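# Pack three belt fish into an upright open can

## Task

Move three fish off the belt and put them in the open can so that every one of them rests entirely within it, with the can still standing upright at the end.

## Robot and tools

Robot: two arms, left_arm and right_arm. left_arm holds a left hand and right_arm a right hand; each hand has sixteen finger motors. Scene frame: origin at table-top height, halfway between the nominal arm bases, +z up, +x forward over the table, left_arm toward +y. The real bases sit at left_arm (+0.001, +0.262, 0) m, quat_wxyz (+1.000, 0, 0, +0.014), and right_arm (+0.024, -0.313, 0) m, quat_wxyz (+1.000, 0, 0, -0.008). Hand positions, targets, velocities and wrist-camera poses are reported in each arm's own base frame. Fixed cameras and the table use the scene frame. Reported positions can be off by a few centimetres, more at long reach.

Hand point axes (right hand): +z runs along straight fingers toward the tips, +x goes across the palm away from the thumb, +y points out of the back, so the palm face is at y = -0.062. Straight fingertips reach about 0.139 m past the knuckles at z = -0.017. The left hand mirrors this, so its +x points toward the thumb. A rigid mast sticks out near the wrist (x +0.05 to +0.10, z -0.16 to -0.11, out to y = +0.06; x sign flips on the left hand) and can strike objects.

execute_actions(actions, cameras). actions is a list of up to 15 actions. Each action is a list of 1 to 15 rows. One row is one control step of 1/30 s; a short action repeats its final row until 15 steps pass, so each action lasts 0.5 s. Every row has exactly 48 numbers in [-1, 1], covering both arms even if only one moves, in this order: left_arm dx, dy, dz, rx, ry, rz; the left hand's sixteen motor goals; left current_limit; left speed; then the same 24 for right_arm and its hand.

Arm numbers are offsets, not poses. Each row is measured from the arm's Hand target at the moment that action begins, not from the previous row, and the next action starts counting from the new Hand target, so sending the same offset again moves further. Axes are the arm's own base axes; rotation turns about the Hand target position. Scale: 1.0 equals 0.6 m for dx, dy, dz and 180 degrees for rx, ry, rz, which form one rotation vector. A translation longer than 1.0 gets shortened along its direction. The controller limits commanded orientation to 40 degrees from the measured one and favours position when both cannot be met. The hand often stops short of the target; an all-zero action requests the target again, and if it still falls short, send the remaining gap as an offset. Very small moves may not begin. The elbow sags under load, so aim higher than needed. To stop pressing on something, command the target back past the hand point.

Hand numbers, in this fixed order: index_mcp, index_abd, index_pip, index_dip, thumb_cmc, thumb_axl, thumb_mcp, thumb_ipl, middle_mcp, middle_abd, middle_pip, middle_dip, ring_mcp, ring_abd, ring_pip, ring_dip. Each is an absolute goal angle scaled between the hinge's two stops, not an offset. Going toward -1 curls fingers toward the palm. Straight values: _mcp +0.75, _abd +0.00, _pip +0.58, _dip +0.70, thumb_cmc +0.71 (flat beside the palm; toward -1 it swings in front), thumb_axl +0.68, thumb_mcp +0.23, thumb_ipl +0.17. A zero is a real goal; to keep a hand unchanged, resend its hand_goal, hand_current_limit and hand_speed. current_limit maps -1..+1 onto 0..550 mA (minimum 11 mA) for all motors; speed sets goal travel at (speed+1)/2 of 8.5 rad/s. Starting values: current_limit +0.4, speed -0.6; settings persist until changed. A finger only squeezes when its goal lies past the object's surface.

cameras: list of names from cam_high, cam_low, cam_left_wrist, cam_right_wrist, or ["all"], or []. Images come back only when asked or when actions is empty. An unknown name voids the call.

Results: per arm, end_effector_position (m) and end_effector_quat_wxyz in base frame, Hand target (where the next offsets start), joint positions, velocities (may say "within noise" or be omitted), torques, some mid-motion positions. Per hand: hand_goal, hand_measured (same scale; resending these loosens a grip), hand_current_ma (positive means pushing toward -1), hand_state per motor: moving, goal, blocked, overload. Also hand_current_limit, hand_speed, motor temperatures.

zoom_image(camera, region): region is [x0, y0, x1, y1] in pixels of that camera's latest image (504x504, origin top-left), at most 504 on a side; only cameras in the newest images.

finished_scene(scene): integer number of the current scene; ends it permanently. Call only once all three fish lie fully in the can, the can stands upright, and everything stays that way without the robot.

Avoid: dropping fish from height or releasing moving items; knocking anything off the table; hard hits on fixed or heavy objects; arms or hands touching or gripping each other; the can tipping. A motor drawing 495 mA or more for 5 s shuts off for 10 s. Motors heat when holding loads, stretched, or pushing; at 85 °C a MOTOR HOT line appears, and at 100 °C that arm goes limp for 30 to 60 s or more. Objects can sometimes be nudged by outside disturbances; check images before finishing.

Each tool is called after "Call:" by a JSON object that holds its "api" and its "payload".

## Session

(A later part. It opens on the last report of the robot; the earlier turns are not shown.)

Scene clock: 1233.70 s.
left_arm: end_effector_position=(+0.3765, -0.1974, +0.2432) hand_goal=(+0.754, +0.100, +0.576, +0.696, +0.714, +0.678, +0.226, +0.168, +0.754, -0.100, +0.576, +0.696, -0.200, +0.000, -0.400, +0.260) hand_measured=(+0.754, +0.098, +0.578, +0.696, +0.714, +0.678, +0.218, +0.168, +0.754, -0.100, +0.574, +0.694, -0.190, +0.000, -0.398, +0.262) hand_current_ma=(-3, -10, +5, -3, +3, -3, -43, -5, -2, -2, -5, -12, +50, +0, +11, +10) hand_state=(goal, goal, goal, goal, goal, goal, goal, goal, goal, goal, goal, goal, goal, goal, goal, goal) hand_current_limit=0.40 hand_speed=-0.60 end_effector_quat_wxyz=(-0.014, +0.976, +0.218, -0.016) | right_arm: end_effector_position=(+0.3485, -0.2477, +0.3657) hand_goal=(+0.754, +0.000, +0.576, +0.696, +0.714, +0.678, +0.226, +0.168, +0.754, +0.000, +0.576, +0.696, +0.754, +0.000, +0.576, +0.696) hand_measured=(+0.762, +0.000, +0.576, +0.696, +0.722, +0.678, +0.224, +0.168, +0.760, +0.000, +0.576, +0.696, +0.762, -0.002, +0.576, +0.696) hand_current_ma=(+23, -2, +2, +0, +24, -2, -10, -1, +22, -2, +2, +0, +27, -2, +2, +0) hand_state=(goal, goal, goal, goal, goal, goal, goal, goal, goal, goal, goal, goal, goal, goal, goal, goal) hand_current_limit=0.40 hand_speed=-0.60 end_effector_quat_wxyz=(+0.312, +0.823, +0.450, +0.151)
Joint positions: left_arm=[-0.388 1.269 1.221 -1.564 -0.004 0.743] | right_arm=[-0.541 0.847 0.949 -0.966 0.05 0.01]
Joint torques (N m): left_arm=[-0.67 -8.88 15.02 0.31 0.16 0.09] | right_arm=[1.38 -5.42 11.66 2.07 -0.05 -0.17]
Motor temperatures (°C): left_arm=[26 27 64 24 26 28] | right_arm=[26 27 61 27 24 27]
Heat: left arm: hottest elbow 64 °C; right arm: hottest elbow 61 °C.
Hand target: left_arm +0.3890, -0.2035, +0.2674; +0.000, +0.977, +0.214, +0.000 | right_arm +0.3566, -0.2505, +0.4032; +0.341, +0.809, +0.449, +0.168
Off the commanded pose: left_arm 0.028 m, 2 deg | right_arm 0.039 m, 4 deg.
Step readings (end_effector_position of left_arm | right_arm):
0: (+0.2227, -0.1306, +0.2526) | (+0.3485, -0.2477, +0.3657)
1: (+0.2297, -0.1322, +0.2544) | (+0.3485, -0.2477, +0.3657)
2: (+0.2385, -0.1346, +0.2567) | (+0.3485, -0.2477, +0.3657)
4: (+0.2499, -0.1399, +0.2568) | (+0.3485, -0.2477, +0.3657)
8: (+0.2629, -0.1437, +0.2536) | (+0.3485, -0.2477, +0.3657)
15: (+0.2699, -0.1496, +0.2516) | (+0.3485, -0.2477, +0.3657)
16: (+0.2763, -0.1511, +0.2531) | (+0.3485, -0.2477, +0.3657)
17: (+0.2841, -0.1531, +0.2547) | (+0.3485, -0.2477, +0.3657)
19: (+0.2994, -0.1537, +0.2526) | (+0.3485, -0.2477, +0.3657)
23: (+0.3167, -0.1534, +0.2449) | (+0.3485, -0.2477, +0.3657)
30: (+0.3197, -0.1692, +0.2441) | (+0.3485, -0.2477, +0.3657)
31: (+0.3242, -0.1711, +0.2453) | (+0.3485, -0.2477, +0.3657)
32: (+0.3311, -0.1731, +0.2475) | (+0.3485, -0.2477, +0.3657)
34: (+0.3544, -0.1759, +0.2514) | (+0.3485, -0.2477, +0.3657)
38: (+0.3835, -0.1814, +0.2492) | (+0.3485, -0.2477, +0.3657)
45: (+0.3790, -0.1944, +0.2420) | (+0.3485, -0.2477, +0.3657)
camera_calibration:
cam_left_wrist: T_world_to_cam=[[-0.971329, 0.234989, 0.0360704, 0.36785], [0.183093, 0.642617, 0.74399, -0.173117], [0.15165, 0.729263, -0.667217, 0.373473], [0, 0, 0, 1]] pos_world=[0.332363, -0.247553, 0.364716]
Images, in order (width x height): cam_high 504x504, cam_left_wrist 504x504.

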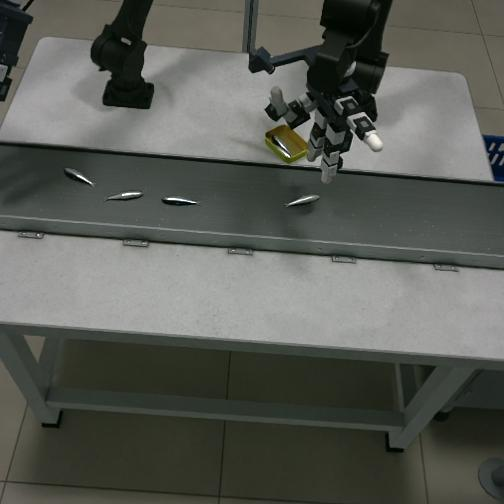

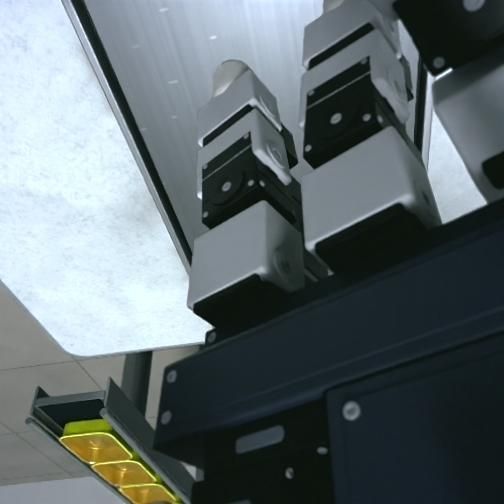

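Call:
{"api": "execute_actions", "payload": {"actions": [[[0.008,-0.012,-0.09,0,0,0,0.754,0.1,0.576,0.696,0.714,0.678,0.226,0.168,0.754,-0.1,0.576,0.696,-0.2,0,-0.4,0.26,0.4,-0.6,0,0,0,0,0,0,0.754,0,0.576,0.696,0.714,0.678,0.226,0.168,0.754,0,0.576,0.696,0.754,0,0.576,0.696,0.4,-0.6]]], "cameras": ["cam_left_wrist", "cam_high"]}}

Call:
{"api": "zoom_image", "payload": {"camera": "cam_left_wrist", "region": [200, 0, 360, 120]}}

Call:
{"api": "zoom_image", "payload": {"camera": "cam_high", "region": [260, 130, 360, 230]}}

Scene clock: 1252.93 s.
left_arm: end_effector_position=(+0.3924, -0.2043, +0.2140) hand_goal=(+0.754, +0.100, +0.576, +0.696, +0.714, +0.678, +0.226, +0.168, +0.754, -0.100, +0.576, +0.696, -0.200, +0.000, -0.400, +0.260) hand_measured=(+0.754, +0.098, +0.578, +0.696, +0.714, +0.678, +0.218, +0.168, +0.754, -0.100, +0.574, +0.694, -0.190, +0.000, -0.398, +0.262) hand_current_ma=(+0, -10, +5, -3, +4, -3, -43, -5, +0, -3, -4, -12, +50, +0, +11, +10) hand_state=(goal, goal, goal, goal, goal, goal, goal, goal, goal, goal, goal, goal, goal, goal, goal, goal) hand_current_limit=0.40 hand_speed=-0.60 end_effector_quat_wxyz=(-0.004, +0.976, +0.218, -0.003) | right_arm: end_effector_position=(+0.3485, -0.2477, +0.3657) hand_goal=(+0.754, +0.000, +0.576, +0.696, +0.714, +0.678, +0.226, +0.168, +0.754, +0.000, +0.576, +0.696, +0.754, +0.000, +0.576, +0.696) hand_measured=(+0.762, +0.000, +0.576, +0.696, +0.722, +0.678, +0.224, +0.168, +0.760, +0.000, +0.576, +0.696, +0.762, -0.002, +0.576, +0.696) hand_current_ma=(+23, -2, +2, +0, +24, -2, -10, -1, +22, -2, +2, +0, +27, -2, +2, +0) hand_state=(goal, goal, goal, goal, goal, goal, goal, goal, goal, goal, goal, goal, goal, goal, goal, goal) hand_current_limit=0.40 hand_speed=-0.60 end_effector_quat_wxyz=(+0.312, +0.823, +0.450, +0.151)
Joint positions: left_arm=[-0.388 1.301 1.167 -1.445 -0.003 0.743] | right_arm=[-0.541 0.847 0.949 -0.966 0.05 0.01]
Joint torques (N m): left_arm=[-1.67 -9.35 9.78 1.59 0.19 0.02] | right_arm=[2.02 -4.89 11.48 2.03 -0.04 -0.23]
Motor temperatures (°C): left_arm=[26 28 63 24 26 28] | right_arm=[26 27 61 27 24 27]
Heat: left arm: hottest elbow 63 °C; right arm: hottest elbow 61 °C.
Hand target: left_arm +0.3938, -0.2107, +0.2134; +0.000, +0.977, +0.214, +0.000 | right_arm +0.3566, -0.2505, +0.4032; +0.341, +0.809, +0.449, +0.168
Off the commanded pose: left_arm 0.007 m, 1 deg | right_arm 0.039 m, 4 deg.
Step readings (end_effector_position of left_arm | right_arm):
0: (+0.3765, -0.1975, +0.2432) | (+0.3485, -0.2477, +0.3657)
1: (+0.3786, -0.1984, +0.2404) | (+0.3485, -0.2477, +0.3657)
2: (+0.3836, -0.2006, +0.2382) | (+0.3485, -0.2477, +0.3657)
4: (+0.3896, -0.2031, +0.2296) | (+0.3485, -0.2477, +0.3657)
8: (+0.3916, -0.2039, +0.2153) | (+0.3485, -0.2477, +0.3657)
15: (+0.3924, -0.2043, +0.2140) | (+0.3485, -0.2477, +0.3657)
camera_calibration:
cam_left_wrist: T_world_to_cam=[[-0.971841, 0.235598, 0.00425947, 0.393046], [0.161541, 0.65298, 0.739947, -0.138502], [0.171549, 0.719799, -0.672652, 0.347995], [0, 0, 0, 1]] pos_world=[0.344654, -0.252648, 0.33489]
Images, in order (width x height): cam_high 504x504, cam_left_wrist 504x504.

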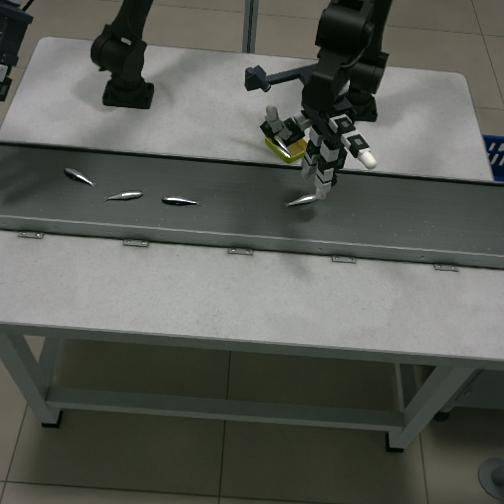

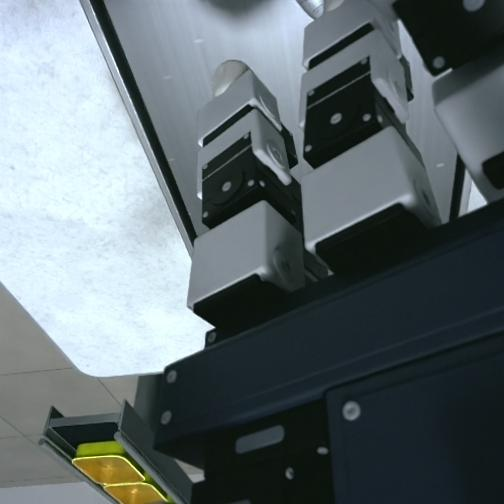

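Scaled by 3.150 from the camera's 504x504 image, which has a finer 720x720 frame.

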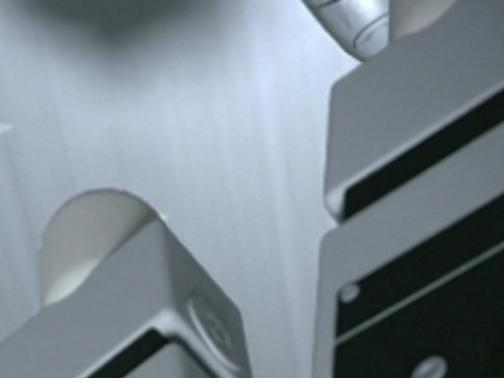

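Scaled by 5.040 from the camera's 504x504 image, which has a finer 720x720 frame.

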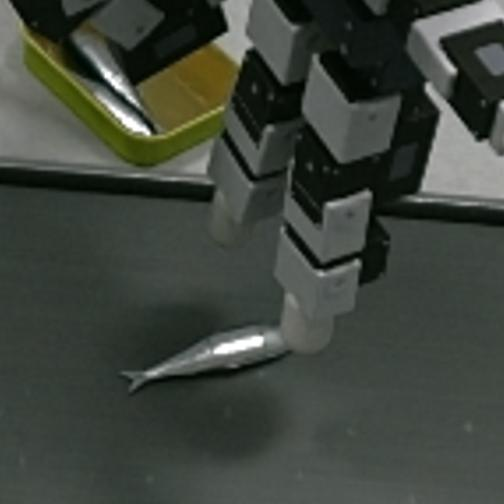

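Call:
{"api": "execute_actions", "payload": {"actions": [[[-0.014,-0.008,-0.05,0,0,0,0.754,0.1,0.576,0.696,0.714,0.678,0.226,0.168,0.754,-0.1,0.576,0.696,-0.2,0,-0.4,0.26,0.4,-0.6,0,0,0,0,0,0,0.754,0,0.576,0.696,0.714,0.678,0.226,0.168,0.754,0,0.576,0.696,0.754,0,0.576,0.696,0.4,-0.6]]], "cameras": ["cam_left_wrist", "cam_high"]}}

Call:
{"api": "zoom_image", "payload": {"camera": "cam_left_wrist", "region": [200, 0, 360, 120]}}

Call:
{"api": "zoom_image", "payload": {"camera": "cam_high", "region": [260, 130, 360, 230]}}

Scene clock: 1277.90 s.
left_arm: end_effector_position=(+0.3815, -0.2105, +0.1826) hand_goal=(+0.754, +0.100, +0.576, +0.696, +0.714, +0.678, +0.226, +0.168, +0.754, -0.100, +0.576, +0.696, -0.200, +0.000, -0.400, +0.260) hand_measured=(+0.754, +0.098, +0.578, +0.696, +0.714, +0.678, +0.218, +0.168, +0.754, -0.100, +0.574, +0.694, -0.190, +0.000, -0.398, +0.262) hand_current_ma=(-2, -9, +5, -3, +4, -3, -43, -5, -2, -3, -4, -12, +50, +0, +11, +10) hand_state=(goal, goal, goal, goal, goal, goal, goal, goal, goal, goal, goal, goal, goal, goal, goal, goal) hand_current_limit=0.40 hand_speed=-0.60 end_effector_quat_wxyz=(-0.004, +0.977, +0.214, -0.005) | right_arm: end_effector_position=(+0.3485, -0.2477, +0.3657) hand_goal=(+0.754, +0.000, +0.576, +0.696, +0.714, +0.678, +0.226, +0.168, +0.754, +0.000, +0.576, +0.696, +0.754, +0.000, +0.576, +0.696) hand_measured=(+0.762, +0.000, +0.576, +0.696, +0.722, +0.678, +0.224, +0.168, +0.760, +0.000, +0.576, +0.696, +0.762, -0.002, +0.576, +0.696) hand_current_ma=(+23, -2, +2, +0, +24, -2, -10, -1, +22, -2, +2, +0, +27, -2, +2, +0) hand_state=(goal, goal, goal, goal, goal, goal, goal, goal, goal, goal, goal, goal, goal, goal, goal, goal) hand_current_limit=0.40 hand_speed=-0.60 end_effector_quat_wxyz=(+0.312, +0.823, +0.450, +0.151)
Joint positions: left_arm=[-0.413 1.298 1.081 -1.366 -0.001 0.725] | right_arm=[-0.541 0.847 0.949 -0.966 0.05 0.01]
Joint torques (N m): left_arm=[-1.26 -8.94 9.98 1.51 0.13 0.03] | right_arm=[1.55 -5.07 11.4 1.99 -0.08 -0.18]
Motor temperatures (°C): left_arm=[26 28 62 24 26 28] | right_arm=[26 27 61 27 24 27]
Heat: left arm: hottest elbow 62 °C; right arm: hottest elbow 61 °C.
Hand target: left_arm +0.3855, -0.2155, +0.1835; +0.000, +0.977, +0.214, +0.000 | right_arm +0.3566, -0.2505, +0.4032; +0.341, +0.809, +0.449, +0.168
Off the commanded pose: left_arm 0.006 m, 1 deg | right_arm 0.039 m, 4 deg.
Step readings (end_effector_position of left_arm | right_arm):
0: (+0.3924, -0.2043, +0.2140) | (+0.3485, -0.2477, +0.3657)
1: (+0.3918, -0.2052, +0.2099) | (+0.3485, -0.2477, +0.3657)
2: (+0.3930, -0.2065, +0.2070) | (+0.3485, -0.2477, +0.3657)
4: (+0.3889, -0.2086, +0.1950) | (+0.3485, -0.2477, +0.3657)
8: (+0.3796, -0.2097, +0.1820) | (+0.3485, -0.2477, +0.3657)
15: (+0.3815, -0.2106, +0.1826) | (+0.3485, -0.2477, +0.3657)
camera_calibration:
cam_left_wrist: T_world_to_cam=[[-0.970022, 0.242905, 0.00740297, 0.384315], [0.168797, 0.651536, 0.739601, -0.112422], [0.174829, 0.718678, -0.673005, 0.331778], [0, 0, 0, 1]] pos_world=[0.333765, -0.258547, 0.303591]
Images, in order (width x height): cam_high 504x504, cam_left_wrist 504x504.

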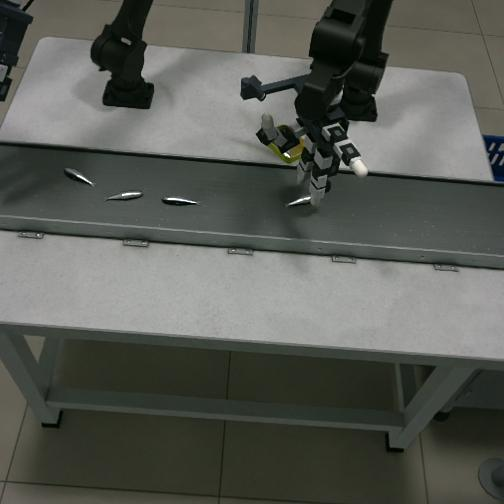

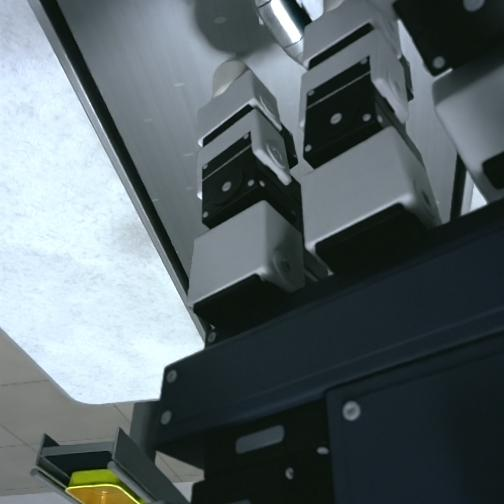

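Scaled by 3.150 from the camera's 504x504 image, which has a finer 720x720 frame.

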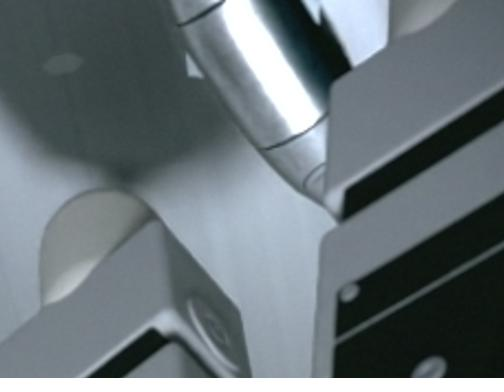

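Scaled by 5.040 from the camera's 504x504 image, which has a finer 720x720 frame.

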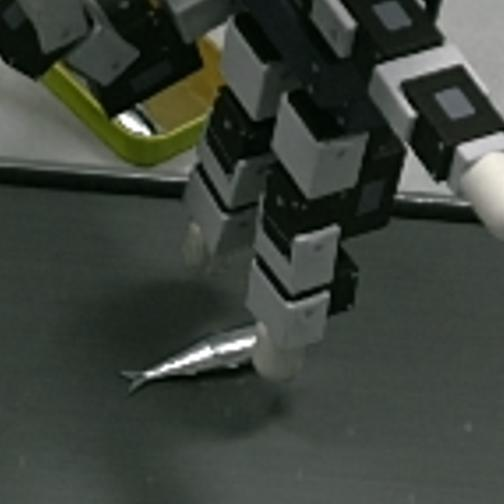

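Call:
{"api": "execute_actions", "payload": {"actions": [[[-0.016,-0.003,-0.03,0,0,-0.016,0.754,0.1,0.576,0.696,0.714,0.678,0.226,0.168,0.754,-0.1,0.576,0.696,-0.2,0,-0.4,0.26,0.4,-0.6,0,0,0,0,0,0,0.754,0,0.576,0.696,0.714,0.678,0.226,0.168,0.754,0,0.576,0.696,0.754,0,0.576,0.696,0.4,-0.6]],[[0,0,-0.025,0,0,0,0.754,0.1,0.576,0.696,0.714,0.678,0.226,0.168,0.754,-0.1,0.576,0.696,-0.2,0,-0.4,0.26,0.4,-0.6,0,0,0,0,0,0,0.754,0,0.576,0.696,0.714,0.678,0.226,0.168,0.754,0,0.576,0.696,0.754,0,0.576,0.696,0.4,-0.6]]], "cameras": ["cam_left_wrist", "cam_high"]}}

Call:
{"api": "zoom_image", "payload": {"camera": "cam_left_wrist", "region": [200, 0, 360, 120]}}

Call:
{"api": "zoom_image", "payload": {"camera": "cam_high", "region": [260, 130, 360, 230]}}

Scene clock: 1307.17 s.
left_arm: end_effector_position=(+0.3792, -0.2124, +0.1605) hand_goal=(+0.754, +0.100, +0.576, +0.696, +0.714, +0.678, +0.226, +0.168, +0.754, -0.100, +0.576, +0.696, -0.200, +0.000, -0.400, +0.260) hand_measured=(+0.754, +0.098, +0.578, +0.696, +0.714, +0.678, +0.218, +0.168, +0.754, -0.106, +0.576, +0.694, -0.188, +0.000, -0.398, +0.262) hand_current_ma=(-1, -9, +4, -3, +4, -3, -43, -5, +2, -23, +3, -5, +53, +0, +11, +10) hand_state=(goal, goal, goal, goal, goal, goal, goal, goal, goal, goal, goal, goal, goal, goal, goal, goal) hand_current_limit=0.40 hand_speed=-0.60 end_effector_quat_wxyz=(+0.003, +0.980, +0.198, +0.005) | right_arm: end_effector_position=(+0.3485, -0.2477, +0.3657) hand_goal=(+0.754, +0.000, +0.576, +0.696, +0.714, +0.678, +0.226, +0.168, +0.754, +0.000, +0.576, +0.696, +0.754, +0.000, +0.576, +0.696) hand_measured=(+0.762, +0.000, +0.576, +0.696, +0.722, +0.678, +0.224, +0.168, +0.760, +0.000, +0.576, +0.696, +0.762, -0.002, +0.576, +0.696) hand_current_ma=(+23, -2, +2, +0, +24, -2, -10, -1, +22, -2, +2, +0, +27, -2, +2, +0) hand_state=(goal, goal, goal, goal, goal, goal, goal, goal, goal, goal, goal, goal, goal, goal, goal, goal) hand_current_limit=0.40 hand_speed=-0.60 end_effector_quat_wxyz=(+0.312, +0.823, +0.450, +0.151)
Joint positions: left_arm=[-0.414 1.298 1.016 -1.276 -0.001 0.758] | right_arm=[-0.541 0.847 0.949 -0.966 0.05 0.01]
Joint torques (N m): left_arm=[-1.79 -8.23 8.25 1.65 0.13 0.11] | right_arm=[1.32 -4.89 11.43 2.17 -0.06 -0.23]
Motor temperatures (°C): left_arm=[26 28 59 24 26 28] | right_arm=[26 27 61 27 24 27]
Heat: left arm: hottest elbow 59 °C; right arm: hottest elbow 61 °C.
Hand target: left_arm +0.3757, -0.2172, +0.1504; +0.000, +0.982, +0.190, +0.000 | right_arm +0.3566, -0.2505, +0.4032; +0.341, +0.809, +0.449, +0.168
Off the commanded pose: left_arm 0.012 m, 1 deg | right_arm 0.039 m, 4 deg.
Step readings (end_effector_position of left_arm | right_arm):
0: (+0.3816, -0.2105, +0.1826) | (+0.3485, -0.2477, +0.3657)
1: (+0.3812, -0.2108, +0.1803) | (+0.3485, -0.2477, +0.3657)
2: (+0.3819, -0.2117, +0.1784) | (+0.3485, -0.2477, +0.3657)
4: (+0.3799, -0.2115, +0.1721) | (+0.3485, -0.2477, +0.3657)
8: (+0.3749, -0.2100, +0.1653) | (+0.3485, -0.2477, +0.3657)
15: (+0.3754, -0.2107, +0.1656) | (+0.3485, -0.2477, +0.3657)
16: (+0.3759, -0.2109, +0.1644) | (+0.3485, -0.2477, +0.3657)
17: (+0.3772, -0.2115, +0.1632) | (+0.3485, -0.2477, +0.3657)
19: (+0.3776, -0.2117, +0.1599) | (+0.3485, -0.2477, +0.3657)
23: (+0.3791, -0.2124, +0.1605) | (+0.3485, -0.2477, +0.3657)
30: (+0.3792, -0.2124, +0.1605) | (+0.3485, -0.2477, +0.3657)
camera_calibration:
cam_left_wrist: T_world_to_cam=[[-0.961402, 0.274638, -0.0167208, 0.390028], [0.173754, 0.653123, 0.737048, -0.0956017], [0.213342, 0.705695, -0.675633, 0.301774], [0, 0, 0, 1]] pos_world=[0.327204, -0.257637, 0.280873]
Images, in order (width x height): cam_high 504x504, cam_left_wrist 504x504.

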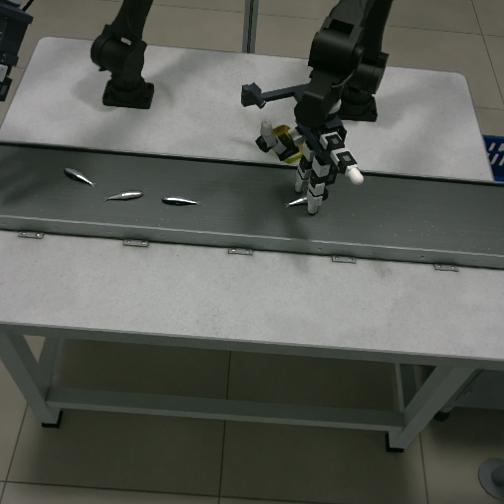

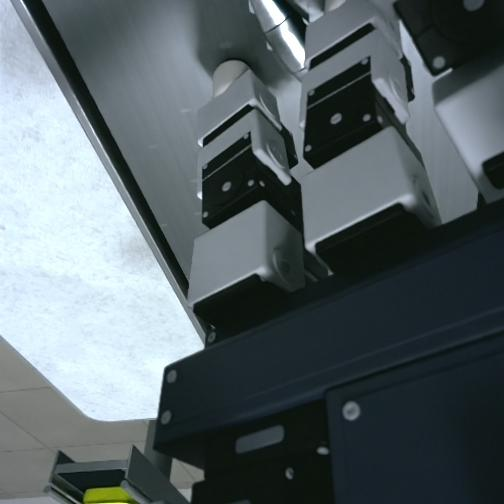

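Scaled by 3.150 from the camera's 504x504 image, which has a finer 720x720 frame.

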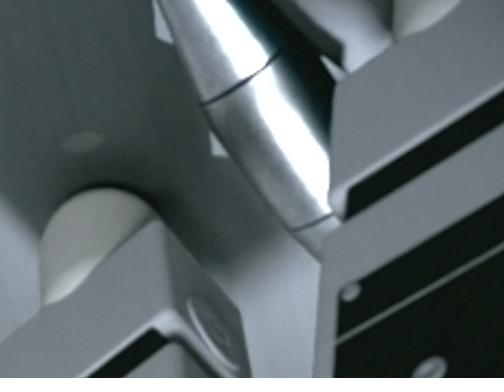

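Scaled by 5.040 from the camera's 504x504 image, which has a finer 720x720 frame.

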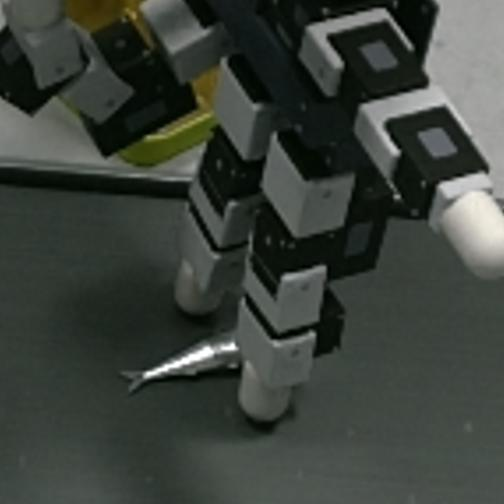

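Call:
{"api": "execute_actions", "payload": {"actions": [[[-0.004,0,0.02,0,0,0,0.754,0.0,0.576,0.696,0.714,0.678,0.226,0.168,0.754,0.0,0.576,0.696,-0.2,0,-0.4,0.26,0.4,-0.9,0,0,0,0,0,0,0.754,0,0.576,0.696,0.714,0.678,0.226,0.168,0.754,0,0.576,0.696,0.754,0,0.576,0.696,0.4,-0.6]],[[0,0,0.01,0,0,0,0.754,-0.04,0.576,0.696,0.714,0.678,0.226,0.168,0.754,0.04,0.576,0.696,-0.2,0,-0.4,0.26,0.6,-0.9,0,0,0,0,0,0,0.754,0,0.576,0.696,0.714,0.678,0.226,0.168,0.754,0,0.576,0.696,0.754,0,0.576,0.696,0.4,-0.6]]], "cameras": ["cam_left_wrist"]}}

Call:
{"api": "zoom_image", "payload": {"camera": "cam_left_wrist", "region": [200, 0, 360, 120]}}

Scene clock: 1327.77 s.
left_arm: end_effector_position=(+0.3740, -0.2123, +0.1596) hand_goal=(+0.754, -0.040, +0.576, +0.696, +0.714, +0.678, +0.226, +0.168, +0.754, +0.040, +0.576, +0.696, -0.200, +0.000, -0.400, +0.260) hand_measured=(+0.750, +0.000, +0.574, +0.696, +0.714, +0.678, +0.218, +0.168, +0.750, +0.014, +0.574, +0.694, -0.188, +0.000, -0.398, +0.262) hand_current_ma=(-22, +167, -6, -3, +4, -3, -43, -5, -20, -103, -7, -5, +53, +0, +11, +10) hand_state=(goal, blocked, goal, goal, goal, goal, goal, goal, goal, blocked, goal, goal, goal, goal, goal, goal) hand_current_limit=0.60 hand_speed=-0.90 end_effector_quat_wxyz=(-0.002, +0.981, +0.196, -0.002) | right_arm: end_effector_position=(+0.3485, -0.2477, +0.3657) hand_goal=(+0.754, +0.000, +0.576, +0.696, +0.714, +0.678, +0.226, +0.168, +0.754, +0.000, +0.576, +0.696, +0.754, +0.000, +0.576, +0.696) hand_measured=(+0.762, +0.000, +0.576, +0.696, +0.722, +0.678, +0.224, +0.168, +0.760, +0.000, +0.576, +0.696, +0.762, -0.002, +0.576, +0.696) hand_current_ma=(+23, -2, +2, +0, +24, -2, -10, -1, +22, -2, +2, +0, +27, -2, +2, +0) hand_state=(goal, goal, goal, goal, goal, goal, goal, goal, goal, goal, goal, goal, goal, goal, goal, goal) hand_current_limit=0.40 hand_speed=-0.60 end_effector_quat_wxyz=(+0.312, +0.823, +0.450, +0.151)
Joint positions: left_arm=[-0.418 1.297 1.016 -1.295 -0.001 0.758] | right_arm=[-0.541 0.847 0.949 -0.966 0.05 0.01]
Joint torques (N m): left_arm=[-1.55 -9.88 11.11 0.18 0.11 0.1] | right_arm=[1.14 -4.95 11.37 2.13 -0.05 -0.21]
Motor temperatures (°C): left_arm=[26 28 58 24 26 28] | right_arm=[26 27 61 27 24 27]
Heat: left arm: hottest elbow 58 °C; right arm: hottest elbow 61 °C.
Hand target: left_arm +0.3733, -0.2173, +0.1684; +0.000, +0.982, +0.190, +0.000 | right_arm +0.3566, -0.2505, +0.4032; +0.341, +0.809, +0.449, +0.168
Off the commanded pose: left_arm 0.010 m, 1 deg | right_arm 0.039 m, 4 deg.
Step readings (end_effector_position of left_arm | right_arm):
0: (+0.3792, -0.2124, +0.1605) | (+0.3485, -0.2477, +0.3657)
1: (+0.3788, -0.2125, +0.1604) | (+0.3485, -0.2477, +0.3657)
2: (+0.3782, -0.2126, +0.1603) | (+0.3485, -0.2477, +0.3657)
4: (+0.3774, -0.2127, +0.1601) | (+0.3485, -0.2477, +0.3657)
8: (+0.3764, -0.2129, +0.1598) | (+0.3485, -0.2477, +0.3657)
15: (+0.3763, -0.2132, +0.1598) | (+0.3485, -0.2477, +0.3657)
16: (+0.3756, -0.2129, +0.1598) | (+0.3485, -0.2477, +0.3657)
17: (+0.3750, -0.2127, +0.1596) | (+0.3485, -0.2477, +0.3657)
19: (+0.3742, -0.2124, +0.1596) | (+0.3485, -0.2477, +0.3657)
23: (+0.3740, -0.2123, +0.1596) | (+0.3485, -0.2477, +0.3657)
30: (+0.3740, -0.2123, +0.1596) | (+0.3485, -0.2477, +0.3657)
camera_calibration:
cam_left_wrist: T_world_to_cam=[[-0.960381, 0.278688, 0.000858082, 0.382656], [0.188606, 0.647678, 0.738201, -0.100928], [0.205172, 0.709116, -0.67458, 0.305683], [0, 0, 0, 1]] pos_world=[0.323814, -0.258038, 0.280385]
Images, in order (width x height): cam_left_wrist 504x504.

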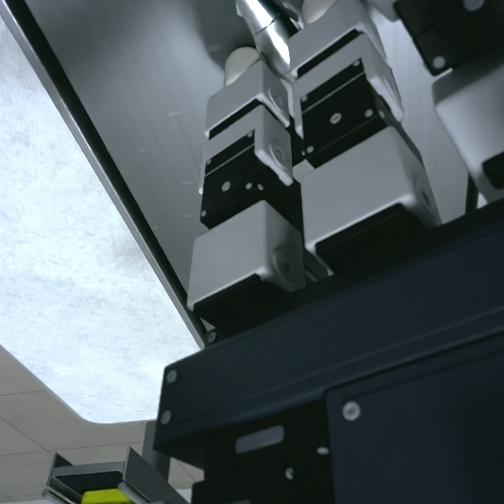

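Scaled by 3.150 from the camera's 504x504 image, which has a finer 720x720 frame.

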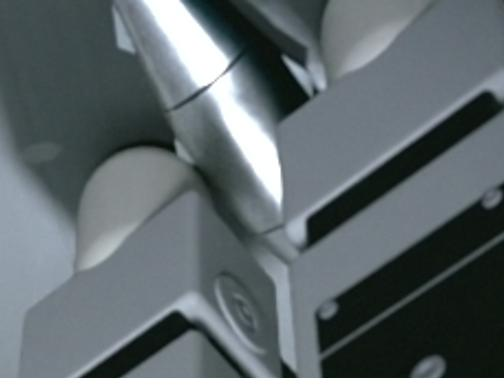

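Call:
{"api": "execute_actions", "payload": {"actions": [[[0,0,0,0,0,0,0.754,-0.25,0.576,0.696,0.714,0.678,0.226,0.168,0.754,0.25,0.576,0.696,-0.2,0,-0.4,0.26,0.75,-0.9,0,0,0,0,0,0,0.754,0,0.576,0.696,0.714,0.678,0.226,0.168,0.754,0,0.576,0.696,0.754,0,0.576,0.696,0.4,-0.6]],[[0,0,0,0,0,0,0.754,-0.25,0.576,0.696,0.714,0.678,0.226,0.168,0.754,0.25,0.576,0.696,-0.2,0,-0.4,0.26,0.75,-0.9,0,0,0,0,0,0,0.754,0,0.576,0.696,0.714,0.678,0.226,0.168,0.754,0,0.576,0.696,0.754,0,0.576,0.696,0.4,-0.6]],[[0,0,0.04,0,0,0,0.754,-0.25,0.576,0.696,0.714,0.678,0.226,0.168,0.754,0.25,0.576,0.696,-0.2,0,-0.4,0.26,0.75,-0.9,0,0,0,0,0,0,0.754,0,0.576,0.696,0.714,0.678,0.226,0.168,0.754,0,0.576,0.696,0.754,0,0.576,0.696,0.4,-0.6]],[[0,0,0.05,0,0,0,0.754,-0.25,0.576,0.696,0.714,0.678,0.226,0.168,0.754,0.25,0.576,0.696,-0.2,0,-0.4,0.26,0.75,-0.9,0,0,0,0,0,0,0.754,0,0.576,0.696,0.714,0.678,0.226,0.168,0.754,0,0.576,0.696,0.754,0,0.576,0.696,0.4,-0.6]],[[0,0,0.05,0,0,0,0.754,-0.25,0.576,0.696,0.714,0.678,0.226,0.168,0.754,0.25,0.576,0.696,-0.2,0,-0.4,0.26,0.75,-0.9,0,0,0,0,0,0,0.754,0,0.576,0.696,0.714,0.678,0.226,0.168,0.754,0,0.576,0.696,0.754,0,0.576,0.696,0.4,-0.6]],[[0,0,0.05,0,0,0,0.754,-0.25,0.576,0.696,0.714,0.678,0.226,0.168,0.754,0.25,0.576,0.696,-0.2,0,-0.4,0.26,0.75,-0.9,0,0,0,0,0,0,0.754,0,0.576,0.696,0.714,0.678,0.226,0.168,0.754,0,0.576,0.696,0.754,0,0.576,0.696,0.4,-0.6]]], "cameras": ["cam_left_wrist", "cam_high"]}}

Call:
{"api": "zoom_image", "payload": {"camera": "cam_left_wrist", "region": [200, 0, 360, 120]}}

Call:
{"api": "zoom_image", "payload": {"camera": "cam_high", "region": [260, 130, 360, 230]}}

Scene clock: 1352.37 s.
left_arm: end_effector_position=(+0.3678, -0.2095, +0.2580) hand_goal=(+0.754, -0.250, +0.576, +0.696, +0.714, +0.678, +0.226, +0.168, +0.754, +0.250, +0.576, +0.696, -0.200, +0.000, -0.400, +0.260) hand_measured=(+0.752, -0.034, +0.574, +0.696, +0.714, +0.678, +0.218, +0.168, +0.750, +0.062, +0.574, +0.694, -0.188, +0.000, -0.398, +0.262) hand_current_ma=(-5, +481, -7, -3, +3, -3, -43, -5, -15, -481, -7, -5, +53, +0, +11, +10) hand_state=(goal, blocked, goal, goal, goal, goal, goal, goal, goal, blocked, goal, goal, goal, goal, goal, goal) hand_current_limit=0.75 hand_speed=-0.90 end_effector_quat_wxyz=(-0.013, +0.980, +0.196, -0.017) | right_arm: end_effector_position=(+0.3485, -0.2477, +0.3657) hand_goal=(+0.754, +0.000, +0.576, +0.696, +0.714, +0.678, +0.226, +0.168, +0.754, +0.000, +0.576, +0.696, +0.754, +0.000, +0.576, +0.696) hand_measured=(+0.762, +0.000, +0.576, +0.696, +0.722, +0.678, +0.224, +0.168, +0.760, +0.000, +0.576, +0.696, +0.762, -0.002, +0.576, +0.696) hand_current_ma=(+23, -2, +2, +0, +24, -2, -10, -1, +22, -2, +2, +0, +27, -2, +2, +0) hand_state=(goal, goal, goal, goal, goal, goal, goal, goal, goal, goal, goal, goal, goal, goal, goal, goal) hand_current_limit=0.40 hand_speed=-0.60 end_effector_quat_wxyz=(+0.312, +0.823, +0.450, +0.151)
Joint positions: left_arm=[-0.418 1.265 1.256 -1.605 -0.001 0.758] | right_arm=[-0.541 0.847 0.949 -0.966 0.05 0.01]
Joint torques (N m): left_arm=[-1.55 -10.05 14.24 0.29 0.12 0.1] | right_arm=[1.55 -5.07 11.44 2.18 -0.07 -0.14]
Motor temperatures (°C): left_arm=[26 28 60 24 26 28] | right_arm=[25 27 61 27 24 27]
Heat: left arm: hottest elbow 60 °C; right arm: hottest elbow 61 °C.
Hand target: left_arm +0.3734, -0.2174, +0.2825; +0.000, +0.982, +0.190, +0.000 | right_arm +0.3566, -0.2505, +0.4032; +0.341, +0.809, +0.449, +0.168
Off the commanded pose: left_arm 0.026 m, 3 deg | right_arm 0.039 m, 4 deg.
Step readings (end_effector_position of left_arm | right_arm):
0: (+0.3740, -0.2123, +0.1596) | (+0.3485, -0.2477, +0.3657)
1: (+0.3740, -0.2123, +0.1596) | (+0.3485, -0.2477, +0.3657)
2: (+0.3740, -0.2123, +0.1596) | (+0.3485, -0.2477, +0.3657)
4: (+0.3740, -0.2123, +0.1596) | (+0.3485, -0.2477, +0.3657)
8: (+0.3740, -0.2123, +0.1596) | (+0.3485, -0.2477, +0.3657)
15: (+0.3740, -0.2123, +0.1596) | (+0.3485, -0.2477, +0.3657)
16: (+0.3740, -0.2123, +0.1596) | (+0.3485, -0.2477, +0.3657)
17: (+0.3740, -0.2123, +0.1596) | (+0.3485, -0.2477, +0.3657)
19: (+0.3740, -0.2123, +0.1596) | (+0.3485, -0.2477, +0.3657)
23: (+0.3740, -0.2123, +0.1596) | (+0.3485, -0.2477, +0.3657)
30: (+0.3740, -0.2123, +0.1596) | (+0.3485, -0.2477, +0.3657)
31: (+0.3724, -0.2116, +0.1607) | (+0.3485, -0.2477, +0.3657)
32: (+0.3702, -0.2106, +0.1615) | (+0.3485, -0.2477, +0.3657)
34: (+0.3643, -0.2080, +0.1615) | (+0.3485, -0.2477, +0.3657)
38: (+0.3610, -0.2065, +0.1612) | (+0.3485, -0.2477, +0.3657)
45: (+0.3607, -0.2064, +0.1611) | (+0.3485, -0.2477, +0.3657)
46: (+0.3594, -0.2058, +0.1633) | (+0.3485, -0.2477, +0.3657)
47: (+0.3579, -0.2051, +0.1665) | (+0.3485, -0.2477, +0.3657)
49: (+0.3575, -0.2050, +0.1765) | (+0.3485, -0.2477, +0.3657)
53: (+0.3645, -0.2081, +0.1953) | (+0.3485, -0.2477, +0.3657)
60: (+0.3654, -0.2085, +0.1984) | (+0.3485, -0.2477, +0.3657)
61: (+0.3641, -0.2079, +0.2007) | (+0.3485, -0.2477, +0.3657)
62: (+0.3623, -0.2071, +0.2038) | (+0.3485, -0.2477, +0.3657)
64: (+0.3606, -0.2063, +0.2118) | (+0.3485, -0.2477, +0.3657)
68: (+0.3662, -0.2088, +0.2257) | (+0.3485, -0.2477, +0.3657)
75: (+0.3663, -0.2088, +0.2269) | (+0.3485, -0.2477, +0.3657)
76: (+0.3649, -0.2082, +0.2292) | (+0.3485, -0.2477, +0.3657)
77: (+0.3631, -0.2074, +0.2322) | (+0.3485, -0.2477, +0.3657)
79: (+0.3617, -0.2068, +0.2411) | (+0.3485, -0.2477, +0.3657)
83: (+0.3680, -0.2096, +0.2569) | (+0.3485, -0.2477, +0.3657)
90: (+0.3678, -0.2095, +0.2580) | (+0.3485, -0.2477, +0.3657)
camera_calibration:
cam_left_wrist: T_world_to_cam=[[-0.959711, 0.27838, 0.0381926, 0.365936], [0.214074, 0.63634, 0.74111, -0.186747], [0.182007, 0.719427, -0.670297, 0.381008], [0, 0, 0, 1]] pos_world=[0.321824, -0.257142, 0.379812]
Images, in order (width x height): cam_high 504x504, cam_left_wrist 504x504.

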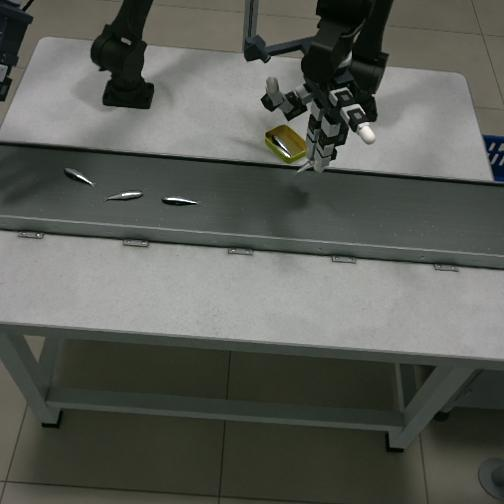

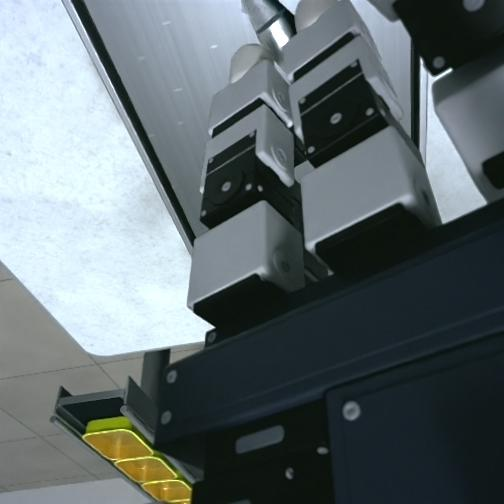

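Scaled by 3.150 from the camera's 504x504 image, which has a finer 720x720 frame.

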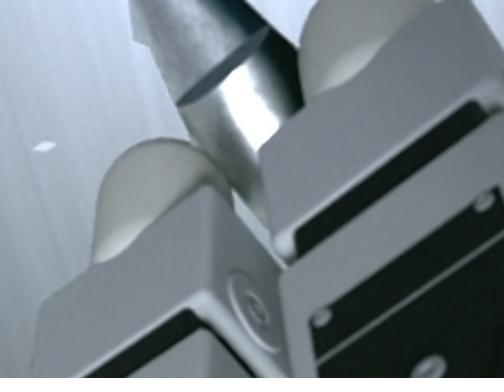

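Scaled by 5.040 from the camera's 504x504 image, which has a finer 720x720 frame.

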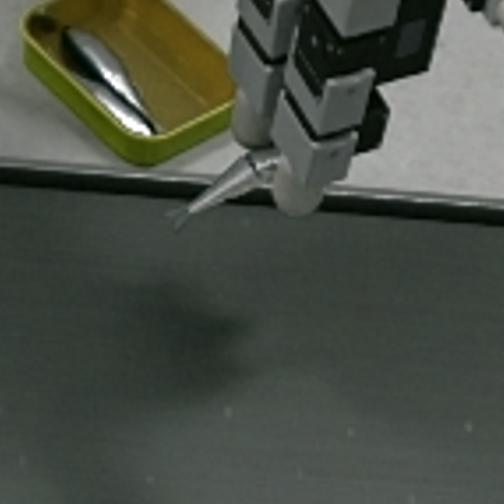

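Call:
{"api": "execute_actions", "payload": {"actions": [[[-0.0905,0.0015,0,0,0,-0.0811,0.754,-0.25,0.576,0.696,0.714,0.678,0.226,0.168,0.754,0.25,0.576,0.696,-0.2,0,-0.4,0.26,0.75,-0.9,0,0,0,0,0,0,0.754,0,0.576,0.696,0.714,0.678,0.226,0.168,0.754,0,0.576,0.696,0.754,0,0.576,0.696,0.4,-0.6]],[[-0.0905,0.0015,0,0,0,-0.0811,0.754,-0.25,0.576,0.696,0.714,0.678,0.226,0.168,0.754,0.25,0.576,0.696,-0.2,0,-0.4,0.26,0.75,-0.9,0,0,0,0,0,0,0.754,0,0.576,0.696,0.714,0.678,0.226,0.168,0.754,0,0.576,0.696,0.754,0,0.576,0.696,0.4,-0.6]],[[-0.0905,0.0015,0,0,0,-0.0811,0.754,-0.25,0.576,0.696,0.714,0.678,0.226,0.168,0.754,0.25,0.576,0.696,-0.2,0,-0.4,0.26,0.75,-0.9,0,0,0,0,0,0,0.754,0,0.576,0.696,0.714,0.678,0.226,0.168,0.754,0,0.576,0.696,0.754,0,0.576,0.696,0.4,-0.6]]], "cameras": ["cam_left_wrist", "cam_high"]}}

Call:
{"api": "zoom_image", "payload": {"camera": "cam_high", "region": [230, 0, 430, 200]}}

Scene clock: 1421.07 s.
left_arm: end_effector_position=(+0.2146, -0.2142, +0.2810) hand_goal=(+0.754, -0.250, +0.576, +0.696, +0.714, +0.678, +0.226, +0.168, +0.754, +0.250, +0.576, +0.696, -0.200, +0.000, -0.400, +0.260) hand_measured=(+0.754, -0.034, +0.574, +0.696, +0.716, +0.678, +0.218, +0.168, +0.750, +0.062, +0.574, +0.694, -0.188, +0.000, -0.398, +0.262) hand_current_ma=(-1, +481, -5, -3, +6, -3, -43, -5, -20, -481, -8, -5, +53, +2, +11, +10) hand_state=(goal, blocked, goal, goal, goal, goal, goal, goal, goal, blocked, goal, goal, goal, goal, goal, goal) hand_current_limit=0.75 hand_speed=-0.90 end_effector_quat_wxyz=(+0.000, +0.983, -0.184, +0.002) | right_arm: end_effector_position=(+0.3485, -0.2477, +0.3657) hand_goal=(+0.754, +0.000, +0.576, +0.696, +0.714, +0.678, +0.226, +0.168, +0.754, +0.000, +0.576, +0.696, +0.754, +0.000, +0.576, +0.696) hand_measured=(+0.762, +0.000, +0.576, +0.696, +0.722, +0.678, +0.224, +0.168, +0.760, +0.000, +0.576, +0.696, +0.762, -0.002, +0.576, +0.696) hand_current_ma=(+23, -2, +2, +0, +24, -2, -10, -1, +22, -2, +2, +0, +27, -2, +2, +0) hand_state=(goal, goal, goal, goal, goal, goal, goal, goal, goal, goal, goal, goal, goal, goal, goal, goal) hand_current_limit=0.40 hand_speed=-0.60 end_effector_quat_wxyz=(+0.312, +0.823, +0.450, +0.151)
Joint positions: left_arm=[-0.514 1.007 1.116 -1.675 -0.001 1.426] | right_arm=[-0.541 0.847 0.949 -0.966 0.05 0.01]
Joint torques (N m): left_arm=[-1.2 -5.66 9.92 0.47 0.24 0.12] | right_arm=[1.38 -4.6 11.51 2.1 -0.03 -0.2]
Motor temperatures (°C): left_arm=[26 28 68 24 26 28] | right_arm=[25 27 62 27 24 27]
Heat: left arm: hottest elbow 68 °C; right arm: hottest elbow 62 °C.
Hand target: left_arm +0.2105, -0.2147, +0.2825; +0.000, +0.982, -0.190, +0.000 | right_arm +0.3566, -0.2505, +0.4032; +0.341, +0.809, +0.449, +0.168
Off the commanded pose: left_arm 0.004 m, 1 deg | right_arm 0.039 m, 4 deg.
Step readings (end_effector_position of left_arm | right_arm):
0: (+0.3678, -0.2095, +0.2580) | (+0.3485, -0.2477, +0.3657)
1: (+0.3634, -0.2100, +0.2584) | (+0.3485, -0.2477, +0.3657)
2: (+0.3579, -0.2105, +0.2584) | (+0.3485, -0.2477, +0.3657)
4: (+0.3429, -0.2105, +0.2621) | (+0.3485, -0.2477, +0.3657)
8: (+0.3279, -0.2119, +0.2782) | (+0.3485, -0.2477, +0.3657)
15: (+0.3233, -0.2128, +0.2818) | (+0.3485, -0.2477, +0.3657)
16: (+0.3175, -0.2132, +0.2807) | (+0.3485, -0.2477, +0.3657)
17: (+0.3106, -0.2131, +0.2790) | (+0.3485, -0.2477, +0.3657)
19: (+0.2915, -0.2119, +0.2745) | (+0.3485, -0.2477, +0.3657)
23: (+0.2739, -0.2132, +0.2782) | (+0.3485, -0.2477, +0.3657)
30: (+0.2700, -0.2136, +0.2799) | (+0.3485, -0.2477, +0.3657)
31: (+0.2642, -0.2138, +0.2787) | (+0.3485, -0.2477, +0.3657)
32: (+0.2577, -0.2134, +0.2770) | (+0.3485, -0.2477, +0.3657)
34: (+0.2382, -0.2135, +0.2742) | (+0.3485, -0.2477, +0.3657)
38: (+0.2188, -0.2148, +0.2792) | (+0.3485, -0.2477, +0.3657)
45: (+0.2152, -0.2143, +0.2810) | (+0.3485, -0.2477, +0.3657)
camera_calibration:
cam_left_wrist: T_world_to_cam=[[-0.500224, 0.865862, -0.00763803, 0.259481], [0.579842, 0.34151, 0.739699, -0.30931], [0.643086, 0.365587, -0.672895, 0.253687], [0, 0, 0, 1]] pos_world=[0.146007, -0.211786, 0.401483]
Images, in order (width x height): cam_high 504x504, cam_left_wrist 504x504.

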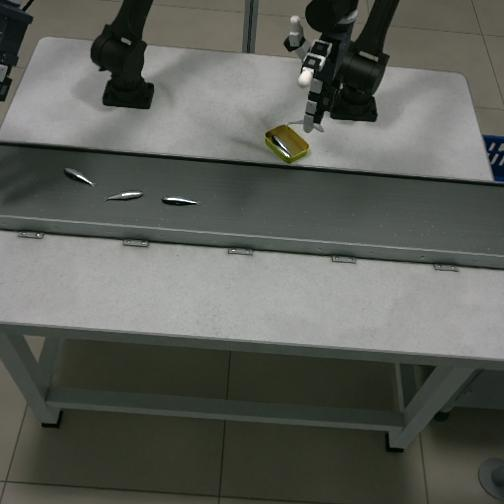

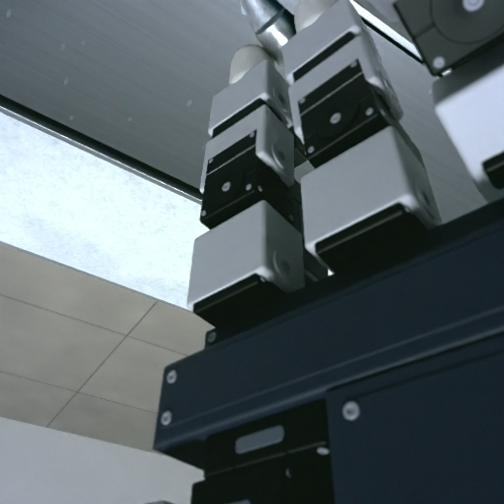

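Scaled by 2.520 from the camera's 504x504 image, which has a finer 720x720 frame.

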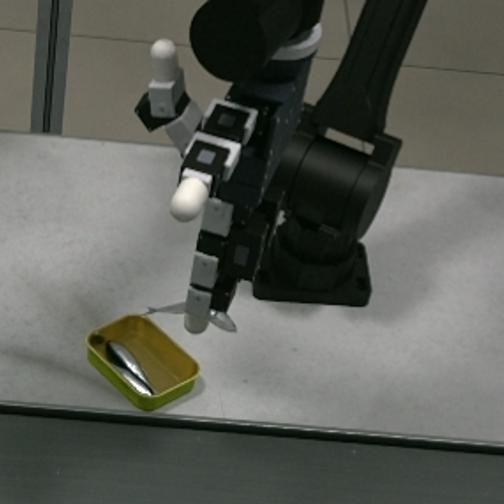

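Call:
{"api": "execute_actions", "payload": {"actions": [[[-0.0905,0.0015,-0.03,0,0,-0.0811,0.754,-0.25,0.576,0.696,0.714,0.678,0.226,0.168,0.754,0.25,0.576,0.696,-0.2,0,-0.4,0.26,0.75,-0.9,0,0,0,0,0,0,0.754,0,0.576,0.696,0.714,0.678,0.226,0.168,0.754,0,0.576,0.696,0.754,0,0.576,0.696,0.4,-0.6]],[[-0.0905,0.0015,-0.03,0,0,-0.0811,0.754,-0.25,0.576,0.696,0.714,0.678,0.226,0.168,0.754,0.25,0.576,0.696,-0.2,0,-0.4,0.26,0.75,-0.9,0,0,0,0,0,0,0.754,0,0.576,0.696,0.714,0.678,0.226,0.168,0.754,0,0.576,0.696,0.754,0,0.576,0.696,0.4,-0.6]]], "cameras": ["cam_left_wrist", "cam_high"]}}

Call:
{"api": "zoom_image", "payload": {"camera": "cam_high", "region": [250, 90, 330, 170]}}

Scene clock: 1437.17 s.
left_arm: end_effector_position=(+0.1017, -0.2122, +0.2434) hand_goal=(+0.754, -0.250, +0.576, +0.696, +0.714, +0.678, +0.226, +0.168, +0.754, +0.250, +0.576, +0.696, -0.200, +0.000, -0.400, +0.260) hand_measured=(+0.756, -0.034, +0.576, +0.696, +0.714, +0.678, +0.220, +0.168, +0.752, +0.062, +0.574, +0.694, -0.190, +0.000, -0.398, +0.262) hand_current_ma=(+6, +481, -1, -3, +2, -3, -40, -5, -14, -481, -7, -5, +48, +2, +10, +10) hand_state=(goal, blocked, goal, goal, goal, goal, goal, goal, goal, blocked, goal, goal, goal, goal, goal, goal) hand_current_limit=0.75 hand_speed=-0.90 end_effector_quat_wxyz=(-0.002, +0.904, -0.428, -0.007) | right_arm: end_effector_position=(+0.3485, -0.2477, +0.3657) hand_goal=(+0.754, +0.000, +0.576, +0.696, +0.714, +0.678, +0.226, +0.168, +0.754, +0.000, +0.576, +0.696, +0.754, +0.000, +0.576, +0.696) hand_measured=(+0.762, +0.000, +0.576, +0.696, +0.722, +0.678, +0.224, +0.168, +0.760, +0.000, +0.576, +0.696, +0.762, -0.002, +0.576, +0.696) hand_current_ma=(+23, -2, +2, +0, +24, -2, -10, -1, +22, -2, +2, +0, +27, -2, +2, +0) hand_state=(goal, goal, goal, goal, goal, goal, goal, goal, goal, goal, goal, goal, goal, goal, goal, goal) hand_current_limit=0.40 hand_speed=-0.60 end_effector_quat_wxyz=(+0.312, +0.823, +0.450, +0.151)
Joint positions: left_arm=[-0.741 0.873 0.943 -1.656 0 1.714] | right_arm=[-0.541 0.847 0.949 -0.966 0.05 0.01]
Joint torques (N m): left_arm=[-0.85 -3.9 10.17 0.99 0.19 0.12] | right_arm=[1.32 -4.78 11.45 2.3 -0.02 -0.15]
Motor temperatures (°C): left_arm=[26 28 65 24 26 28] | right_arm=[25 27 62 27 24 27]
Heat: left arm: hottest elbow 65 °C; right arm: hottest elbow 62 °C.
Hand target: left_arm +0.1018, -0.2128, +0.2465; +0.000, +0.902, -0.432, +0.000 | right_arm +0.3566, -0.2505, +0.4032; +0.341, +0.809, +0.449, +0.168
Off the commanded pose: left_arm 0.003 m, 1 deg | right_arm 0.039 m, 4 deg.
Step readings (end_effector_position of left_arm | right_arm):
0: (+0.2146, -0.2142, +0.2810) | (+0.3485, -0.2477, +0.3657)
1: (+0.2092, -0.2137, +0.2776) | (+0.3485, -0.2477, +0.3657)
2: (+0.2018, -0.2135, +0.2735) | (+0.3485, -0.2477, +0.3657)
4: (+0.1808, -0.2129, +0.2636) | (+0.3485, -0.2477, +0.3657)
8: (+0.1603, -0.2143, +0.2596) | (+0.3485, -0.2477, +0.3657)
15: (+0.1583, -0.2135, +0.2603) | (+0.3485, -0.2477, +0.3657)
16: (+0.1534, -0.2128, +0.2575) | (+0.3485, -0.2477, +0.3657)
17: (+0.1458, -0.2126, +0.2535) | (+0.3485, -0.2477, +0.3657)
19: (+0.1242, -0.2125, +0.2457) | (+0.3485, -0.2477, +0.3657)
23: (+0.1029, -0.2132, +0.2429) | (+0.3485, -0.2477, +0.3657)
30: (+0.1018, -0.2124, +0.2434) | (+0.3485, -0.2477, +0.3657)
camera_calibration:
cam_left_wrist: T_world_to_cam=[[-0.00886408, 0.999945, 0.00566754, 0.176251], [0.683991, 0.00192867, 0.729488, -0.296794], [0.729436, 0.0103428, -0.683971, 0.218815], [0, 0, 0, 1]] pos_world=[0.0449551, -0.177932, 0.365171]
Images, in order (width x height): cam_high 504x504, cam_left_wrist 504x504.

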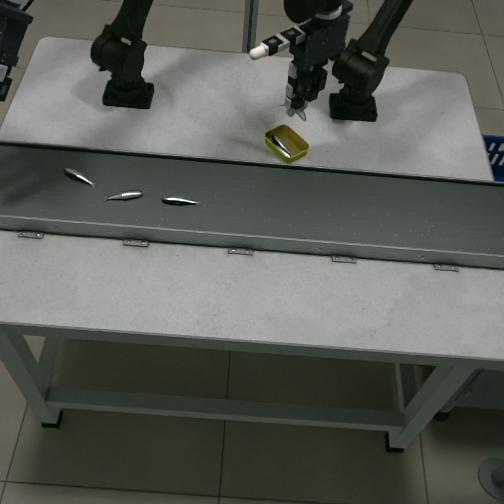

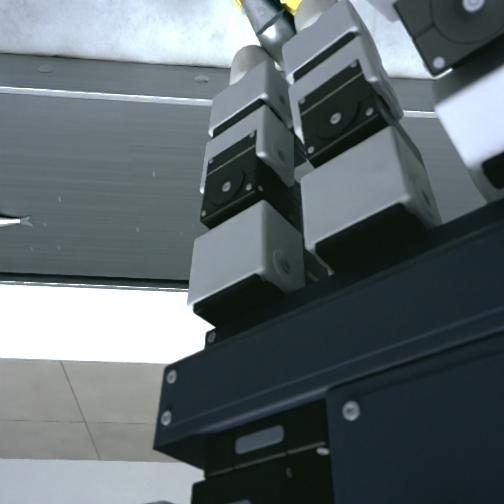

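Scaled by 6.300 from the camera's 504x504 image, which has a finer 720x720 frame.

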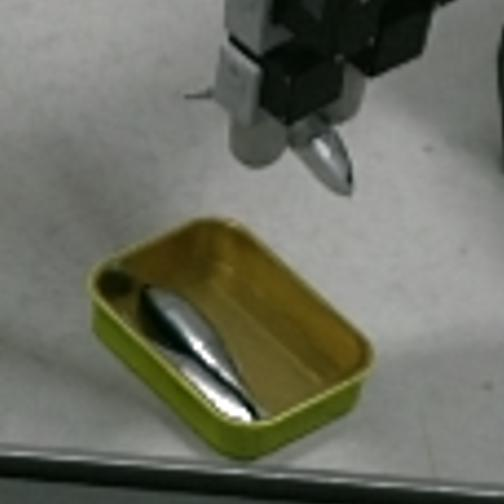

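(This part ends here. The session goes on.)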